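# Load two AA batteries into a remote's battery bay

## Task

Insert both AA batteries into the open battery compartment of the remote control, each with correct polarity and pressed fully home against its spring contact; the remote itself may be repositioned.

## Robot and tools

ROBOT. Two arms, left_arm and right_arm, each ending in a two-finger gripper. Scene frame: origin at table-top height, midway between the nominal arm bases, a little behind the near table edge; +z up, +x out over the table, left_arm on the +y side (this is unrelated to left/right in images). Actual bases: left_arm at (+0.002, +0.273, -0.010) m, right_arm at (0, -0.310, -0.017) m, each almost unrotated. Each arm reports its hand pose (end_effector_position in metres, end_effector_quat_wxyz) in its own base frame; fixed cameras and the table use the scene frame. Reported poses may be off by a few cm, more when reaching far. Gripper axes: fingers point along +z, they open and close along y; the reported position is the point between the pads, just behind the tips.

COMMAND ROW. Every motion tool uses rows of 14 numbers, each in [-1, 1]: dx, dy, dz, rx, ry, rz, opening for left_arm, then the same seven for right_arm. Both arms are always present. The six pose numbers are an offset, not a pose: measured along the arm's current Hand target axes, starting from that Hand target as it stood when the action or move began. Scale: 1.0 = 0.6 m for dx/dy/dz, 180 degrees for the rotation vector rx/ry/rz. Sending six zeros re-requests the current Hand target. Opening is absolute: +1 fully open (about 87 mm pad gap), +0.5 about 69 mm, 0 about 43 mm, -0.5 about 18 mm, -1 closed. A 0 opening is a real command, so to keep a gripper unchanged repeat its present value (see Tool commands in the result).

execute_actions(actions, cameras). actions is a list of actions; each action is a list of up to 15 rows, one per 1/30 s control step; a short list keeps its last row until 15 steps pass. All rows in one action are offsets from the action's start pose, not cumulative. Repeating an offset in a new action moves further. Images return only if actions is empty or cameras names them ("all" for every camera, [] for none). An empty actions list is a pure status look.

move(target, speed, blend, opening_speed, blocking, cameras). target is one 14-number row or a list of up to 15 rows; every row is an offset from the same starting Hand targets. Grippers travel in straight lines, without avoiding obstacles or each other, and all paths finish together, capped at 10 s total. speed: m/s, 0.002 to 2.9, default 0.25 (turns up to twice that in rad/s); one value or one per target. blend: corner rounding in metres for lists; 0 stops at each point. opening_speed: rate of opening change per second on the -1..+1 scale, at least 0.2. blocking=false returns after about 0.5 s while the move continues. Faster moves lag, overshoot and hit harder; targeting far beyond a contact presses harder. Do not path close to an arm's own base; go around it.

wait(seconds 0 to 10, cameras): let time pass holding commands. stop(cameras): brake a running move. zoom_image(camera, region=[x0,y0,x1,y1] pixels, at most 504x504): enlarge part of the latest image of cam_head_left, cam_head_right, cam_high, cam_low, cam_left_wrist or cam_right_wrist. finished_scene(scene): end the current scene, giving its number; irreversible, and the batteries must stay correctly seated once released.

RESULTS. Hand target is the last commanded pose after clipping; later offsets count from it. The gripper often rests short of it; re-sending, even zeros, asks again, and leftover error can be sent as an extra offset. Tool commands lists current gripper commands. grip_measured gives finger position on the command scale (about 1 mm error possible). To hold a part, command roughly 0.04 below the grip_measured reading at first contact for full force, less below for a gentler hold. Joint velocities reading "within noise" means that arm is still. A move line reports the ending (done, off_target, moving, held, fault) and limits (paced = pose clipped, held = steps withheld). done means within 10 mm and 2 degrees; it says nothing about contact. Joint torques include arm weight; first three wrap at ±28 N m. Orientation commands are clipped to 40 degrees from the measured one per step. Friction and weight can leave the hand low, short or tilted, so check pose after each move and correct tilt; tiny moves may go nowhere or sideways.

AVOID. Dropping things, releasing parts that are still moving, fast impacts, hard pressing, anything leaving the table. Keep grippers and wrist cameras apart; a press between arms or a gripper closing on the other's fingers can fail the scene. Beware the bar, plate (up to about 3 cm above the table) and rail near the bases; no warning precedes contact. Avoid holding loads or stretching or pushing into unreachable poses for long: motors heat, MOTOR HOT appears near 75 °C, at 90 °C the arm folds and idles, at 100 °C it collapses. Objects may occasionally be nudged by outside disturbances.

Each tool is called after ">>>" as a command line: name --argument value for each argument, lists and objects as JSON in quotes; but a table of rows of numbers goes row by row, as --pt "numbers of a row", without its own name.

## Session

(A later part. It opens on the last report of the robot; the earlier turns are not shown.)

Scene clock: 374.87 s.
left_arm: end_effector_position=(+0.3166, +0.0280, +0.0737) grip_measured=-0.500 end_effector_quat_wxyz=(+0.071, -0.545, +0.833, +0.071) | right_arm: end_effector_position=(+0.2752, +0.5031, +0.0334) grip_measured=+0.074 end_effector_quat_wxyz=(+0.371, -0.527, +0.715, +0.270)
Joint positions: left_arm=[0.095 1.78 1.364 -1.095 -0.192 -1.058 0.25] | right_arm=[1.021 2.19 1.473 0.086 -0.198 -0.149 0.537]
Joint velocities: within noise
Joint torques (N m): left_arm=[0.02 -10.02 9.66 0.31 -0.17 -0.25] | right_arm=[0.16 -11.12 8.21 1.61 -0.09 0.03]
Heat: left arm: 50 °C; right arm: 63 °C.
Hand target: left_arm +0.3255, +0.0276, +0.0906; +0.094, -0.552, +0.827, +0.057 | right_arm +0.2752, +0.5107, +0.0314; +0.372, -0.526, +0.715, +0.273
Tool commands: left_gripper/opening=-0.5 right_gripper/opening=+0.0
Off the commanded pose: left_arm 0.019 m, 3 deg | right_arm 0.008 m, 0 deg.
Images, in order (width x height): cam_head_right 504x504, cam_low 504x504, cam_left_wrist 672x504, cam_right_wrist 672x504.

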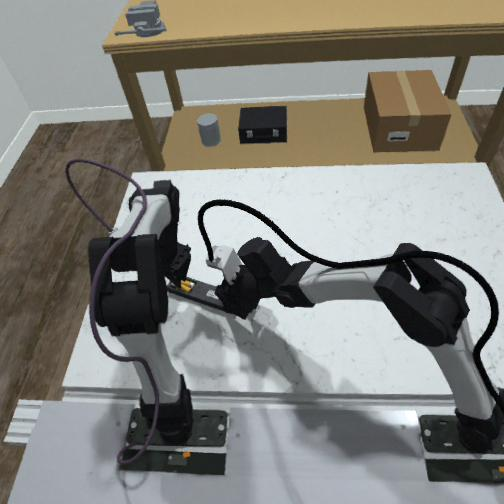

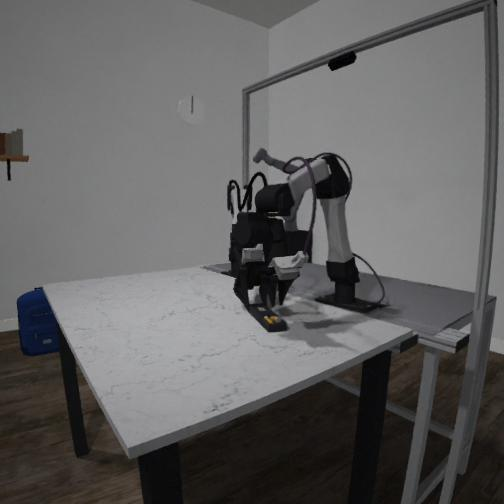

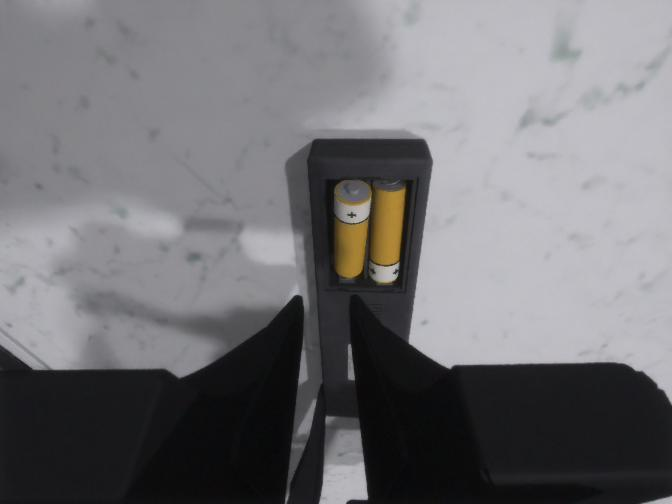

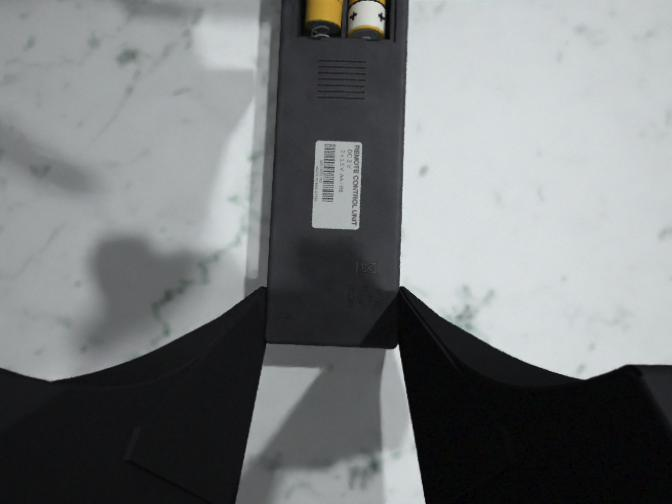

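>>> move --pt "-0.0423 -0.0051 -0.0151 0 0.073 0 -0.9 0 0 0 0 0 0 0" --pt "-0.026 -0.0045 0.0582 0 0.073 0 -0.9 0 0 0 0 0 0 0" --speed 0.12 --cameras '["cam_left_wrist","cam_low","cam_right_wrist","cam_head_right"]'

Scene clock: 379.27 s.
left_arm: end_effector_position=(+0.3354, +0.0454, +0.0596) grip_measured=-0.900 end_effector_quat_wxyz=(-0.006, -0.557, +0.831, -0.001) | right_arm: end_effector_position=(+0.2752, +0.5031, +0.0334) grip_measured=+0.074 end_effector_quat_wxyz=(+0.371, -0.527, +0.715, +0.270)
Joint positions: left_arm=[0.238 1.946 1.504 -1.14 0.007 -0.943 0.05] | right_arm=[1.021 2.19 1.473 0.086 -0.198 -0.149 0.537]
Joint torques (N m): left_arm=[0.7 -9.01 6.43 0.38 -0.02 0.03] | right_arm=[0.16 -11.12 8.23 1.61 -0.09 0.03]
Heat: left arm: 49 °C; right arm: 63 °C.
Hand target: left_arm +0.3371, +0.0476, +0.0598; -0.002, -0.555, +0.832, -0.007 | right_arm +0.2752, +0.5107, +0.0314; +0.372, -0.526, +0.715, +0.273
Off the commanded pose: left_arm 0.003 m, 1 deg | right_arm 0.008 m, 0 deg.
move: done
Images, in order (width x height): cam_head_right 504x504, cam_low 504x504, cam_left_wrist 672x504, cam_right_wrist 672x504.

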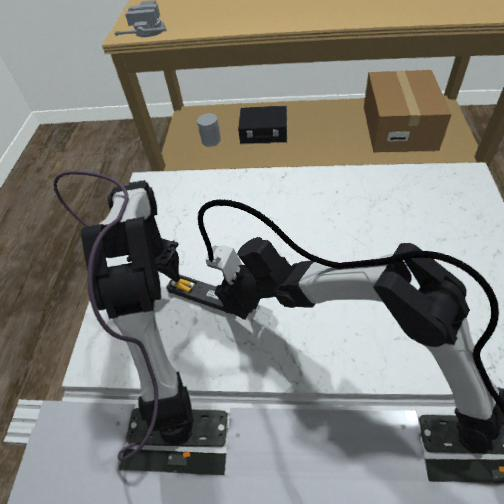

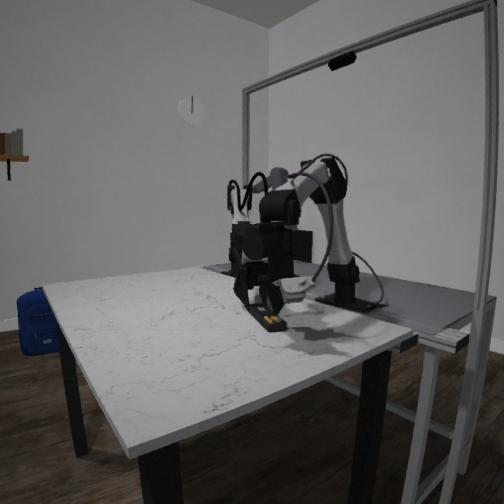

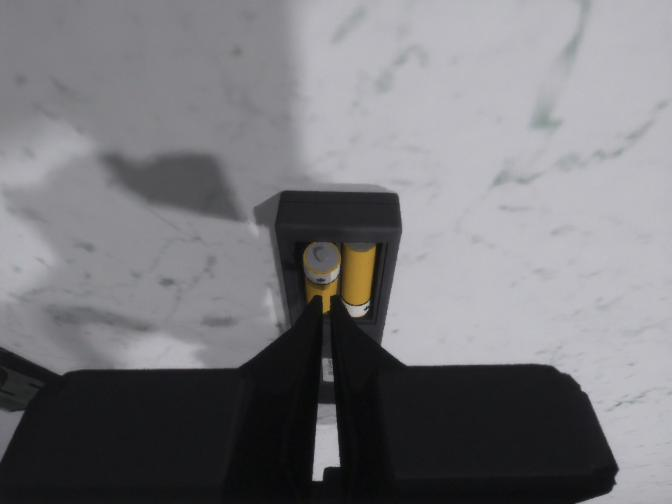

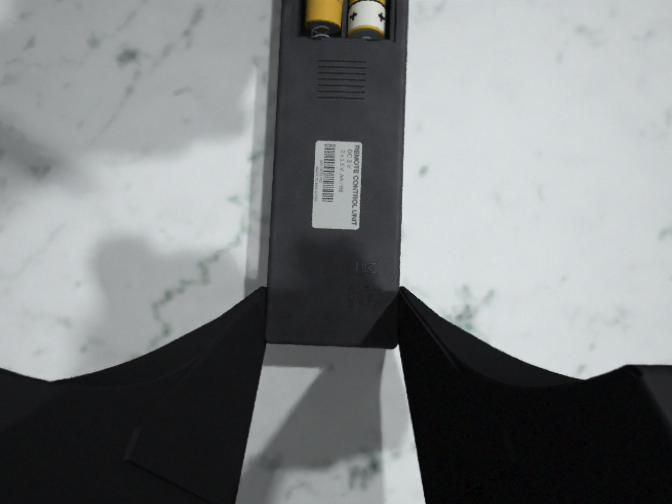

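>>> move --target '[0,0,0.045,0,0,0,-0.9,0,0,0,0,0,0,0]' --speed 0.06 --cameras '["cam_left_wrist","cam_low","cam_right_wrist"]'

>>> zoom_image --camera "cam_left_wrist" --region '[240, 180, 440, 360]'

Scene clock: 381.57 s.
left_arm: end_effector_position=(+0.3328, +0.0444, +0.0449) grip_measured=-0.900 end_effector_quat_wxyz=(-0.006, -0.555, +0.831, -0.004) | right_arm: end_effector_position=(+0.2752, +0.5031, +0.0334) grip_measured=+0.074 end_effector_quat_wxyz=(+0.371, -0.527, +0.715, +0.270)
Joint positions: left_arm=[0.239 1.947 1.446 -1.078 0.012 -0.939 0.05] | right_arm=[1.021 2.19 1.473 0.086 -0.198 -0.149 0.537]
Joint torques (N m): left_arm=[0.49 -6.84 4.77 0.75 -0.05 -0.04] | right_arm=[0.16 -11.14 8.21 1.61 -0.09 0.03]
Heat: left arm: 49 °C; right arm: 63 °C.
Hand target: left_arm +0.3372, +0.0471, +0.0329; -0.002, -0.555, +0.832, -0.007 | right_arm +0.2752, +0.5107, +0.0314; +0.372, -0.526, +0.715, +0.273
Off the commanded pose: left_arm 0.013 m, 1 deg | right_arm 0.008 m, 0 deg.
move: off_target (left_arm)
Images, in order (width x height): cam_low 504x504, cam_left_wrist 672x504, cam_right_wrist 672x504.

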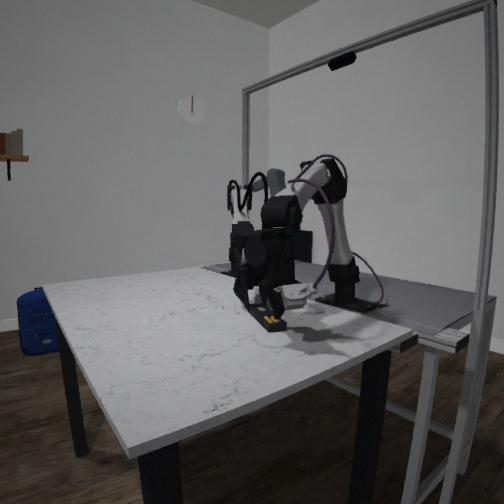

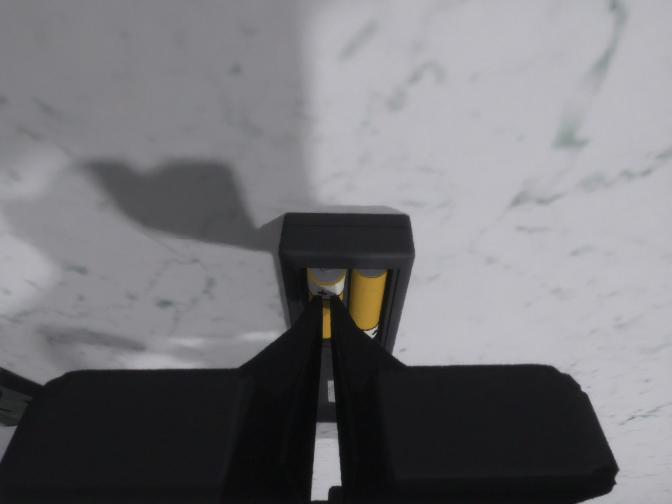

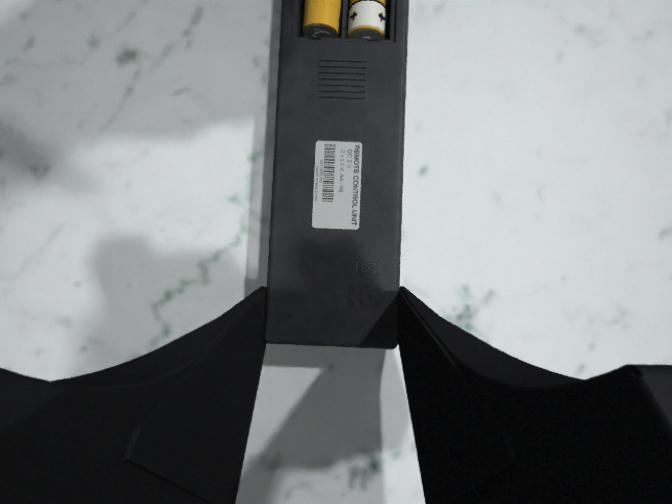

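Scaled by 2.520.

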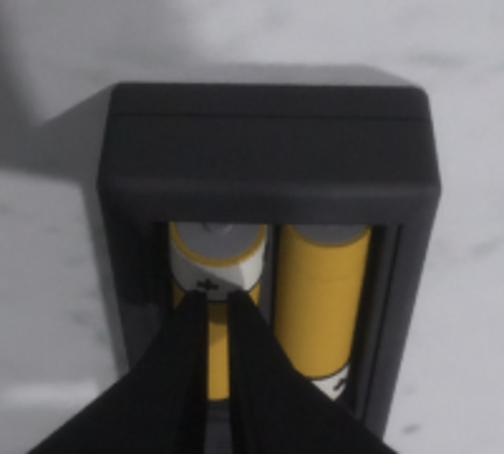

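>>> move --pt "-0.009 0 -0.04 0 0 0 -0.9 0 0 0 0 0 0 0" --pt "-0.009 0 0.04 0 0 0 -0.9 0 0 0 0 0 0 0" --speed 0.06 --cameras '["cam_left_wrist","cam_low","cam_right_wrist"]'

>>> zoom_image --camera "cam_left_wrist" --region '[240, 180, 440, 360]'

Scene clock: 384.27 s.
left_arm: end_effector_position=(+0.3373, +0.0469, +0.0434) grip_measured=-0.900 end_effector_quat_wxyz=(+0.001, -0.556, +0.831, -0.019) | right_arm: end_effector_position=(+0.2752, +0.5031, +0.0334) grip_measured=+0.074 end_effector_quat_wxyz=(+0.371, -0.527, +0.715, +0.270)
Joint positions: left_arm=[0.255 1.945 1.434 -1.045 0.036 -0.925 0.05] | right_arm=[1.021 2.19 1.473 0.086 -0.198 -0.149 0.537]
Joint torques (N m): left_arm=[-0.02 -3.6 1.58 1.2 -0.3 -0.05] | right_arm=[0.17 -11.12 8.21 1.62 -0.09 0.03]
Heat: left arm: 49 °C; right arm: 63 °C.
Hand target: left_arm +0.3395, +0.0518, +0.0088; -0.002, -0.555, +0.832, -0.007 | right_arm +0.2752, +0.5107, +0.0314; +0.372, -0.526, +0.715, +0.273
Off the commanded pose: left_arm 0.035 m, 1 deg | right_arm 0.008 m, 0 deg.
move: off_target (left_arm)
Images, in order (width x height): cam_low 504x504, cam_left_wrist 672x504, cam_right_wrist 672x504.

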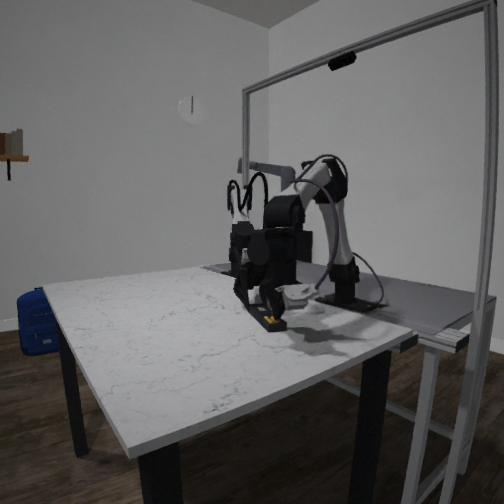

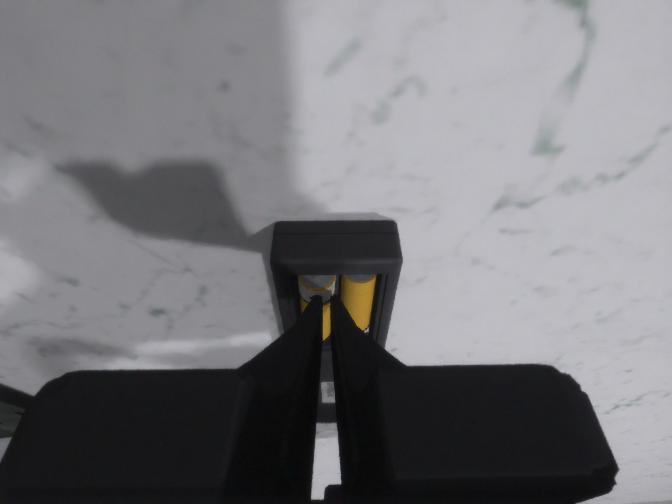

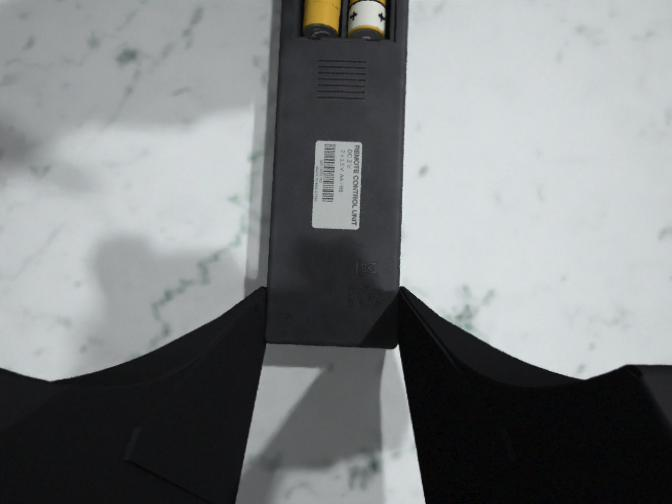

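Scaled by 2.520.

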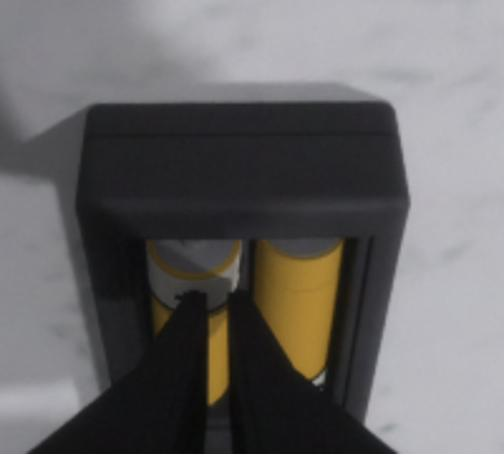

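>>> move --target '[-0.005,0,0.035,0,0,0,-0.9,0,0,0,0,0,0,0]' --speed 0.06 --cameras '["cam_left_wrist","cam_low"]'

>>> zoom_image --camera "cam_left_wrist" --region '[240, 180, 440, 360]'

Scene clock: 385.53 s.
left_arm: end_effector_position=(+0.3357, +0.0468, +0.0408) grip_measured=-0.900 end_effector_quat_wxyz=(+0.003, -0.556, +0.831, -0.029) | right_arm: end_effector_position=(+0.2752, +0.5031, +0.0334) grip_measured=+0.074 end_effector_quat_wxyz=(+0.371, -0.527, +0.715, +0.270)
Joint positions: left_arm=[0.264 1.934 1.407 -1.019 0.054 -0.916 0.05] | right_arm=[1.021 2.19 1.473 0.086 -0.198 -0.149 0.537]
Joint torques (N m): left_arm=[-0.12 -0.46 0.12 1.59 -0.47 -0.09] | right_arm=[0.17 -11.12 8.21 1.61 -0.09 0.03]
Heat: left arm: 49 °C; right arm: 63 °C.
Hand target: left_arm +0.3407, +0.0544, -0.0123; -0.002, -0.555, +0.832, -0.007 | right_arm +0.2752, +0.5107, +0.0314; +0.372, -0.526, +0.715, +0.273
Off the commanded pose: left_arm 0.054 m, 3 deg | right_arm 0.008 m, 0 deg.
move: off_target (left_arm)
Images, in order (width x height): cam_low 504x504, cam_left_wrist 672x504.

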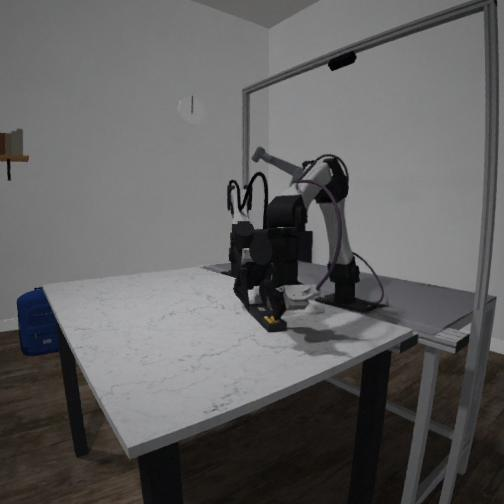

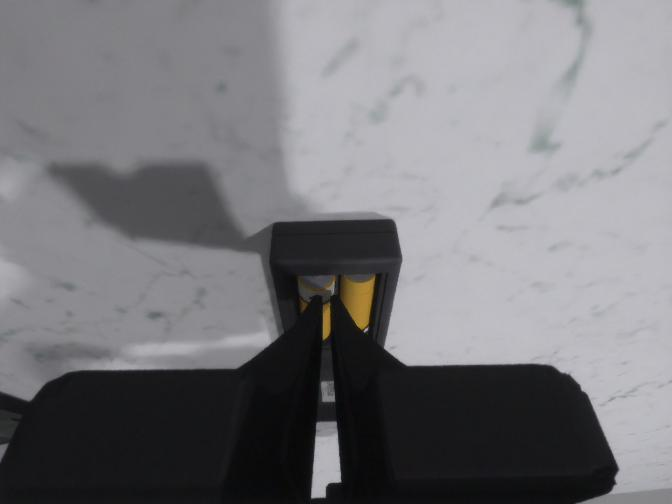

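Scaled by 2.520.

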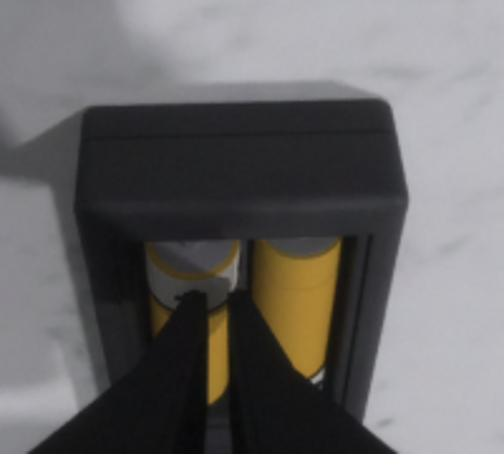

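>>> move --pt "0 0 -0.16 0 0 0 -0.9 0 0 0 0 0 0 0" --speed 0.12 --cameras '["cam_left_wrist","cam_low","cam_head_right"]'

>>> zoom_image --camera "cam_left_wrist" --region '[240, 140, 440, 320]'

>>> zoom_image --camera "cam_low" --region '[230, 285, 310, 345]'

>>> zoom_image --camera "cam_head_right" --region '[140, 240, 240, 320]'

Scene clock: 387.60 s.
left_arm: end_effector_position=(+0.3350, +0.0496, +0.0753) grip_measured=-0.900 end_effector_quat_wxyz=(-0.019, -0.556, +0.831, -0.012) | right_arm: end_effector_position=(+0.2752, +0.5031, +0.0334) grip_measured=+0.074 end_effector_quat_wxyz=(+0.371, -0.527, +0.715, +0.270)
Joint positions: left_arm=[0.263 1.955 1.573 -1.217 0.035 -0.915 0.05] | right_arm=[1.021 2.19 1.473 0.086 -0.198 -0.149 0.537]
Joint torques (N m): left_arm=[0.21 -9.57 9.37 0.17 -0.33 -0.09] | right_arm=[0.16 -11.12 8.21 1.61 -0.09 0.03]
Heat: left arm: 48 °C; right arm: 63 °C.
Hand target: left_arm +0.3402, +0.0556, +0.0837; -0.002, -0.555, +0.832, -0.007 | right_arm +0.2752, +0.5107, +0.0314; +0.372, -0.526, +0.715, +0.273
Off the commanded pose: left_arm 0.012 m, 2 deg | right_arm 0.008 m, 0 deg.
move: off_target (left_arm)
Images, in order (width x height): cam_head_right 504x504, cam_low 504x504, cam_left_wrist 672x504.

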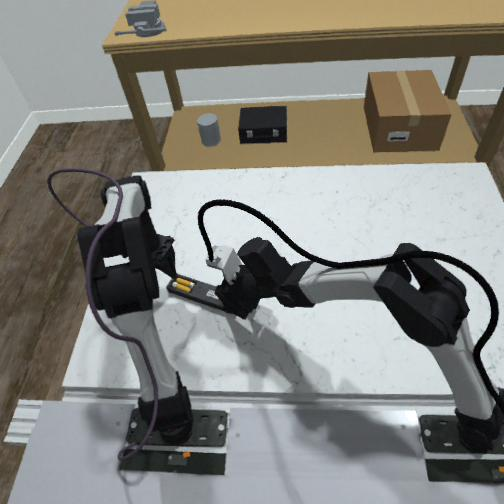

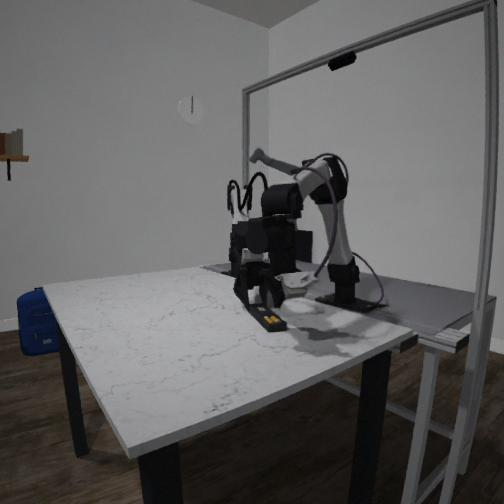

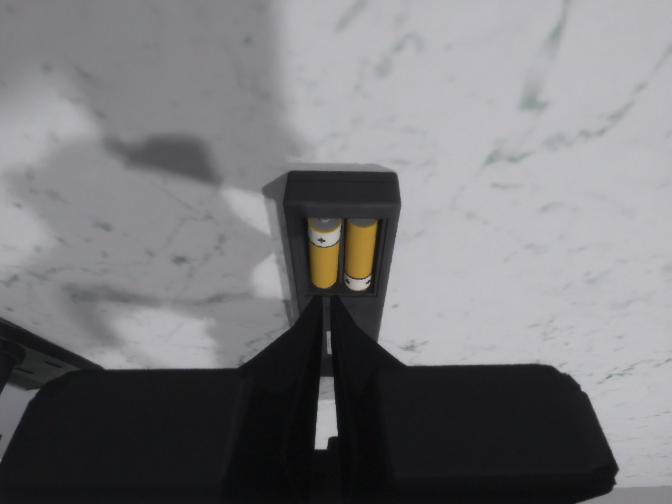

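Scaled by 2.520.

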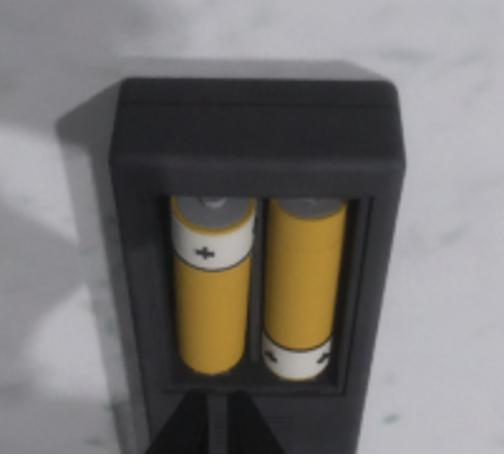

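Scaled by 6.300.

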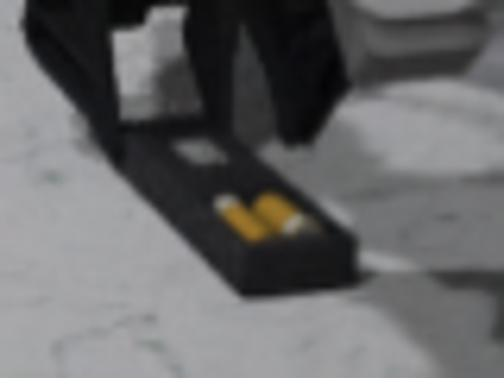

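Scaled by 5.040.

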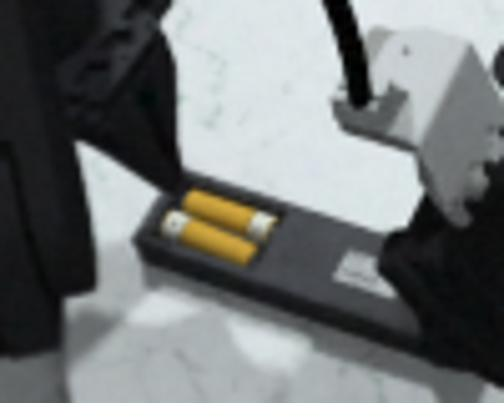

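>>> move --pt "-0.012 0.003 0.05 0 0 0 -0.9 0 0 0 0 0 0 0" --pt "-0.012 0.003 0.177 0 0 0 -0.9 0 0 0 0 0 0 0" --speed 0.1 --cameras '["cam_left_wrist"]'

>>> zoom_image --camera "cam_left_wrist" --region '[240, 180, 440, 360]'

>>> move --target '[0,0,-0.17,0,0,0,-0.9,0,0,0,0,0,0,0]' --speed 0.15 --cameras '["cam_left_wrist","cam_low","cam_head_right"]'

>>> zoom_image --camera "cam_left_wrist" --region '[240, 140, 440, 320]'

>>> zoom_image --camera "cam_low" --region '[230, 285, 310, 345]'

>>> zoom_image --camera "cam_head_right" --region '[140, 240, 240, 320]'

Scene clock: 390.67 s.
left_arm: end_effector_position=(+0.3386, +0.0529, +0.0365) grip_measured=-0.900 end_effector_quat_wxyz=(+0.003, -0.556, +0.830, -0.036) | right_arm: end_effector_position=(+0.2752, +0.5031, +0.0334) grip_measured=+0.074 end_effector_quat_wxyz=(+0.371, -0.527, +0.715, +0.270)
Joint positions: left_arm=[0.285 1.951 1.411 -1.003 0.068 -0.897 0.05] | right_arm=[1.021 2.19 1.473 0.086 -0.198 -0.149 0.537]
Joint torques (N m): left_arm=[-0.28 0.02 -0.51 1.68 -0.68 -0.09] | right_arm=[0.16 -11.14 8.21 1.61 -0.09 0.03]
Heat: left arm: 48 °C; right arm: 63 °C.
Hand target: left_arm +0.3420, +0.0615, -0.0224; -0.001, -0.555, +0.832, -0.007 | right_arm +0.2752, +0.5107, +0.0314; +0.372, -0.526, +0.715, +0.273
Off the commanded pose: left_arm 0.060 m, 3 deg | right_arm 0.008 m, 0 deg.
move: off_target (left_arm)
Images, in order (width x height): cam_left_wrist 672x504.

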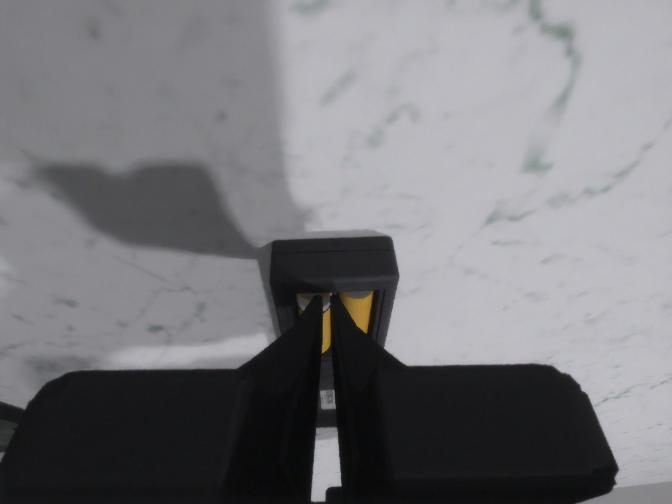

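Scaled by 2.520.

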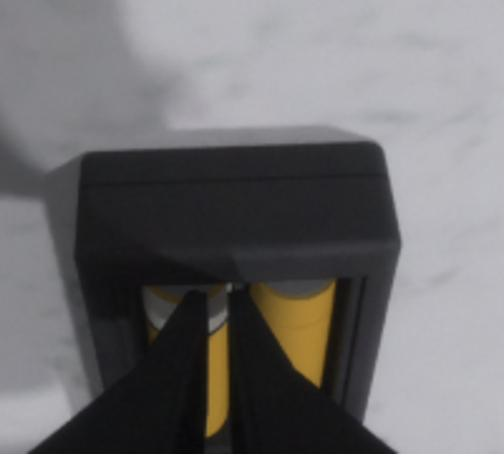

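Scene clock: 392.10 s.
left_arm: end_effector_position=(+0.3364, +0.0569, +0.0714) grip_measured=-0.900 end_effector_quat_wxyz=(-0.018, -0.555, +0.831, -0.013) | right_arm: end_effector_position=(+0.2752, +0.5031, +0.0334) grip_measured=+0.074 end_effector_quat_wxyz=(+0.371, -0.527, +0.715, +0.270)
Joint positions: left_arm=[0.281 1.968 1.577 -1.206 0.035 -0.896 0.05] | right_arm=[1.021 2.19 1.473 0.086 -0.198 -0.149 0.537]
Joint torques (N m): left_arm=[0.1 -9.65 9.36 0.22 -0.28 -0.08] | right_arm=[0.16 -11.12 8.21 1.61 -0.09 0.03]
Heat: left arm: 48 °C; right arm: 63 °C.
Hand target: left_arm +0.3414, +0.0629, +0.0795; -0.002, -0.555, +0.832, -0.007 | right_arm +0.2752, +0.5107, +0.0314; +0.372, -0.526, +0.715, +0.273
Off the commanded pose: left_arm 0.011 m, 2 deg | right_arm 0.008 m, 0 deg.
move: off_target (left_arm)
Images, in order (width x height): cam_head_right 504x504, cam_low 504x504, cam_left_wrist 672x504.

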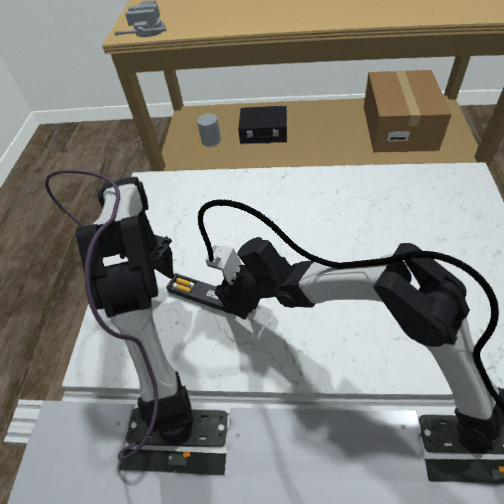

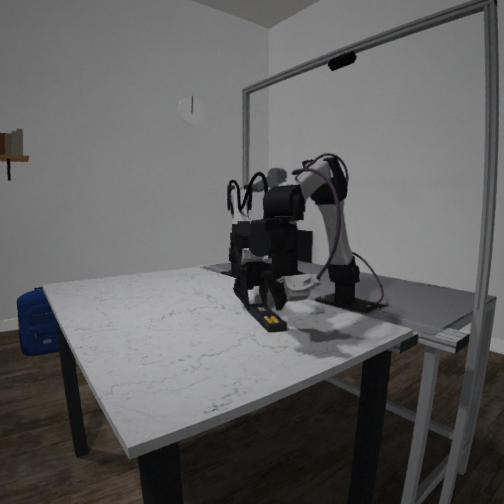

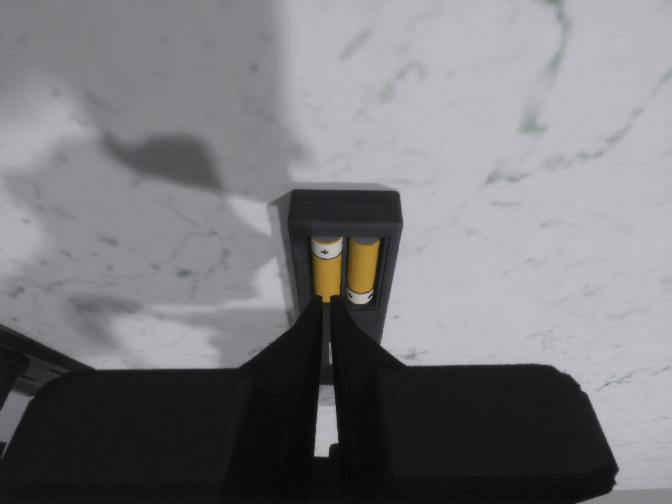

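Scaled by 2.520.

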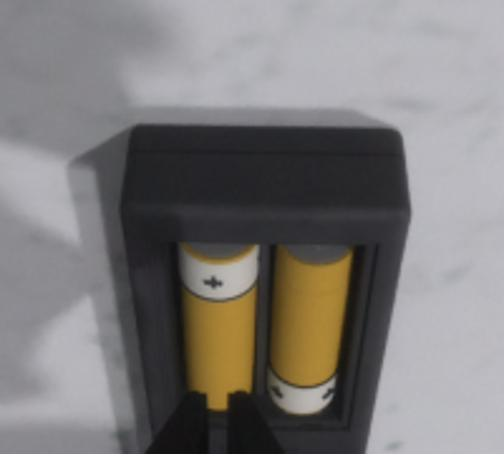

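Scaled by 6.300.

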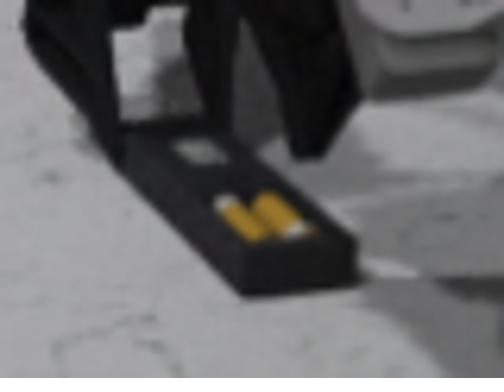

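Scaled by 5.040.

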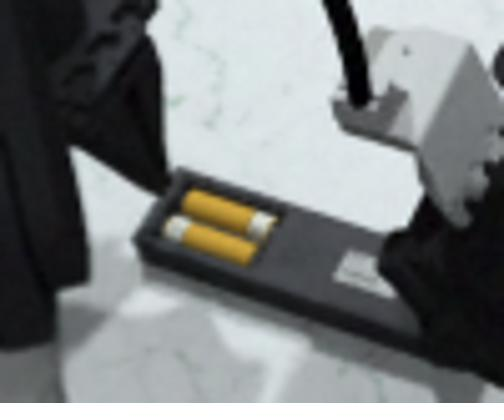

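>>> move --target '[0,0,-0.05,0,0,0,-0.9,0,0,-0.12,0,0,0,0.45]' --speed 0.1 --opening_speed 1.0 --cameras '["cam_left_wrist","cam_head_right","cam_right_wrist"]'

>>> zoom_image --camera "cam_left_wrist" --region '[240, 140, 440, 320]'

>>> zoom_image --camera "cam_right_wrist" --region '[200, 0, 450, 200]'

Scene clock: 394.00 s.
left_arm: end_effector_position=(+0.3363, +0.0569, +0.0981) grip_measured=-0.900 end_effector_quat_wxyz=(-0.023, -0.555, +0.831, -0.011) | right_arm: end_effector_position=(+0.2604, +0.4566, +0.0619) grip_measured=+0.450 end_effector_quat_wxyz=(+0.367, -0.523, +0.722, +0.265)
Joint positions: left_arm=[0.281 1.968 1.682 -1.322 0.035 -0.896 0.05] | right_arm=[0.996 1.985 1.286 0.052 -0.206 -0.154 0.725]
Joint torques (N m): left_arm=[0.39 -10.25 9.55 0.17 -0.31 -0.08] | right_arm=[-0.58 -14.78 5 1.56 -0.3 -0.15]
Heat: left arm: 48 °C; right arm: 64 °C.
Hand target: left_arm +0.3412, +0.0632, +0.1095; -0.002, -0.555, +0.832, -0.007 | right_arm +0.2575, +0.4546, +0.0729; +0.372, -0.526, +0.714, +0.273
Off the commanded pose: left_arm 0.014 m, 3 deg | right_arm 0.011 m, 1 deg.
move: off_target (left_arm, right_arm)
Images, in order (width x height): cam_head_right 504x504, cam_left_wrist 672x504, cam_right_wrist 672x504.

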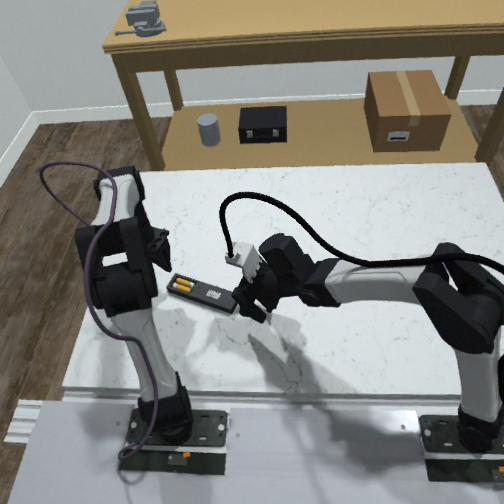

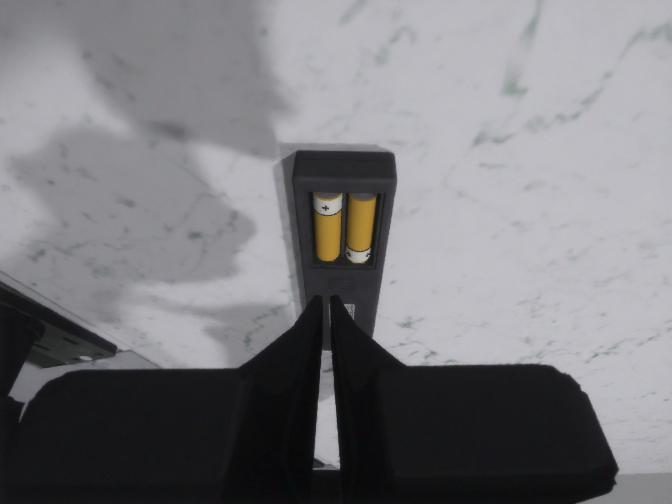

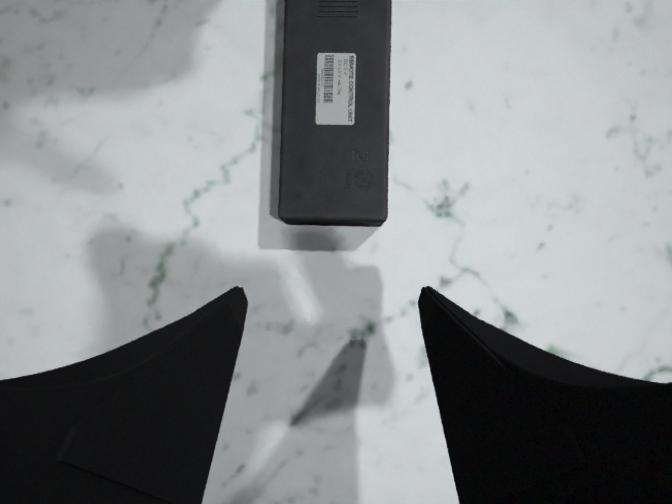

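Scaled by 2.520.

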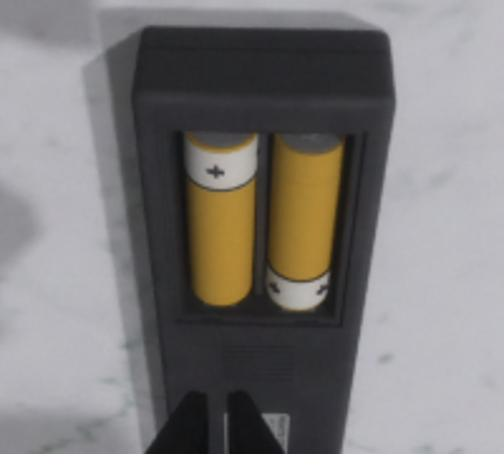

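Scaled by 2.016.

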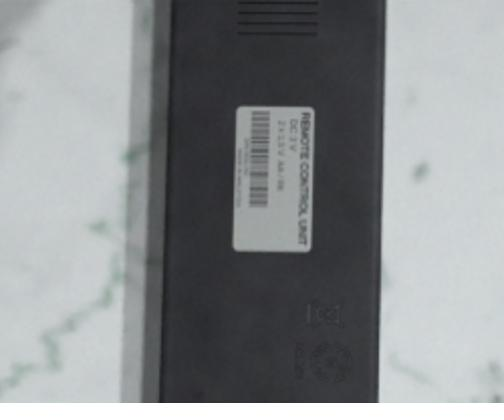

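>>> finished_scene --scene 1

The scene is finished: the task was done.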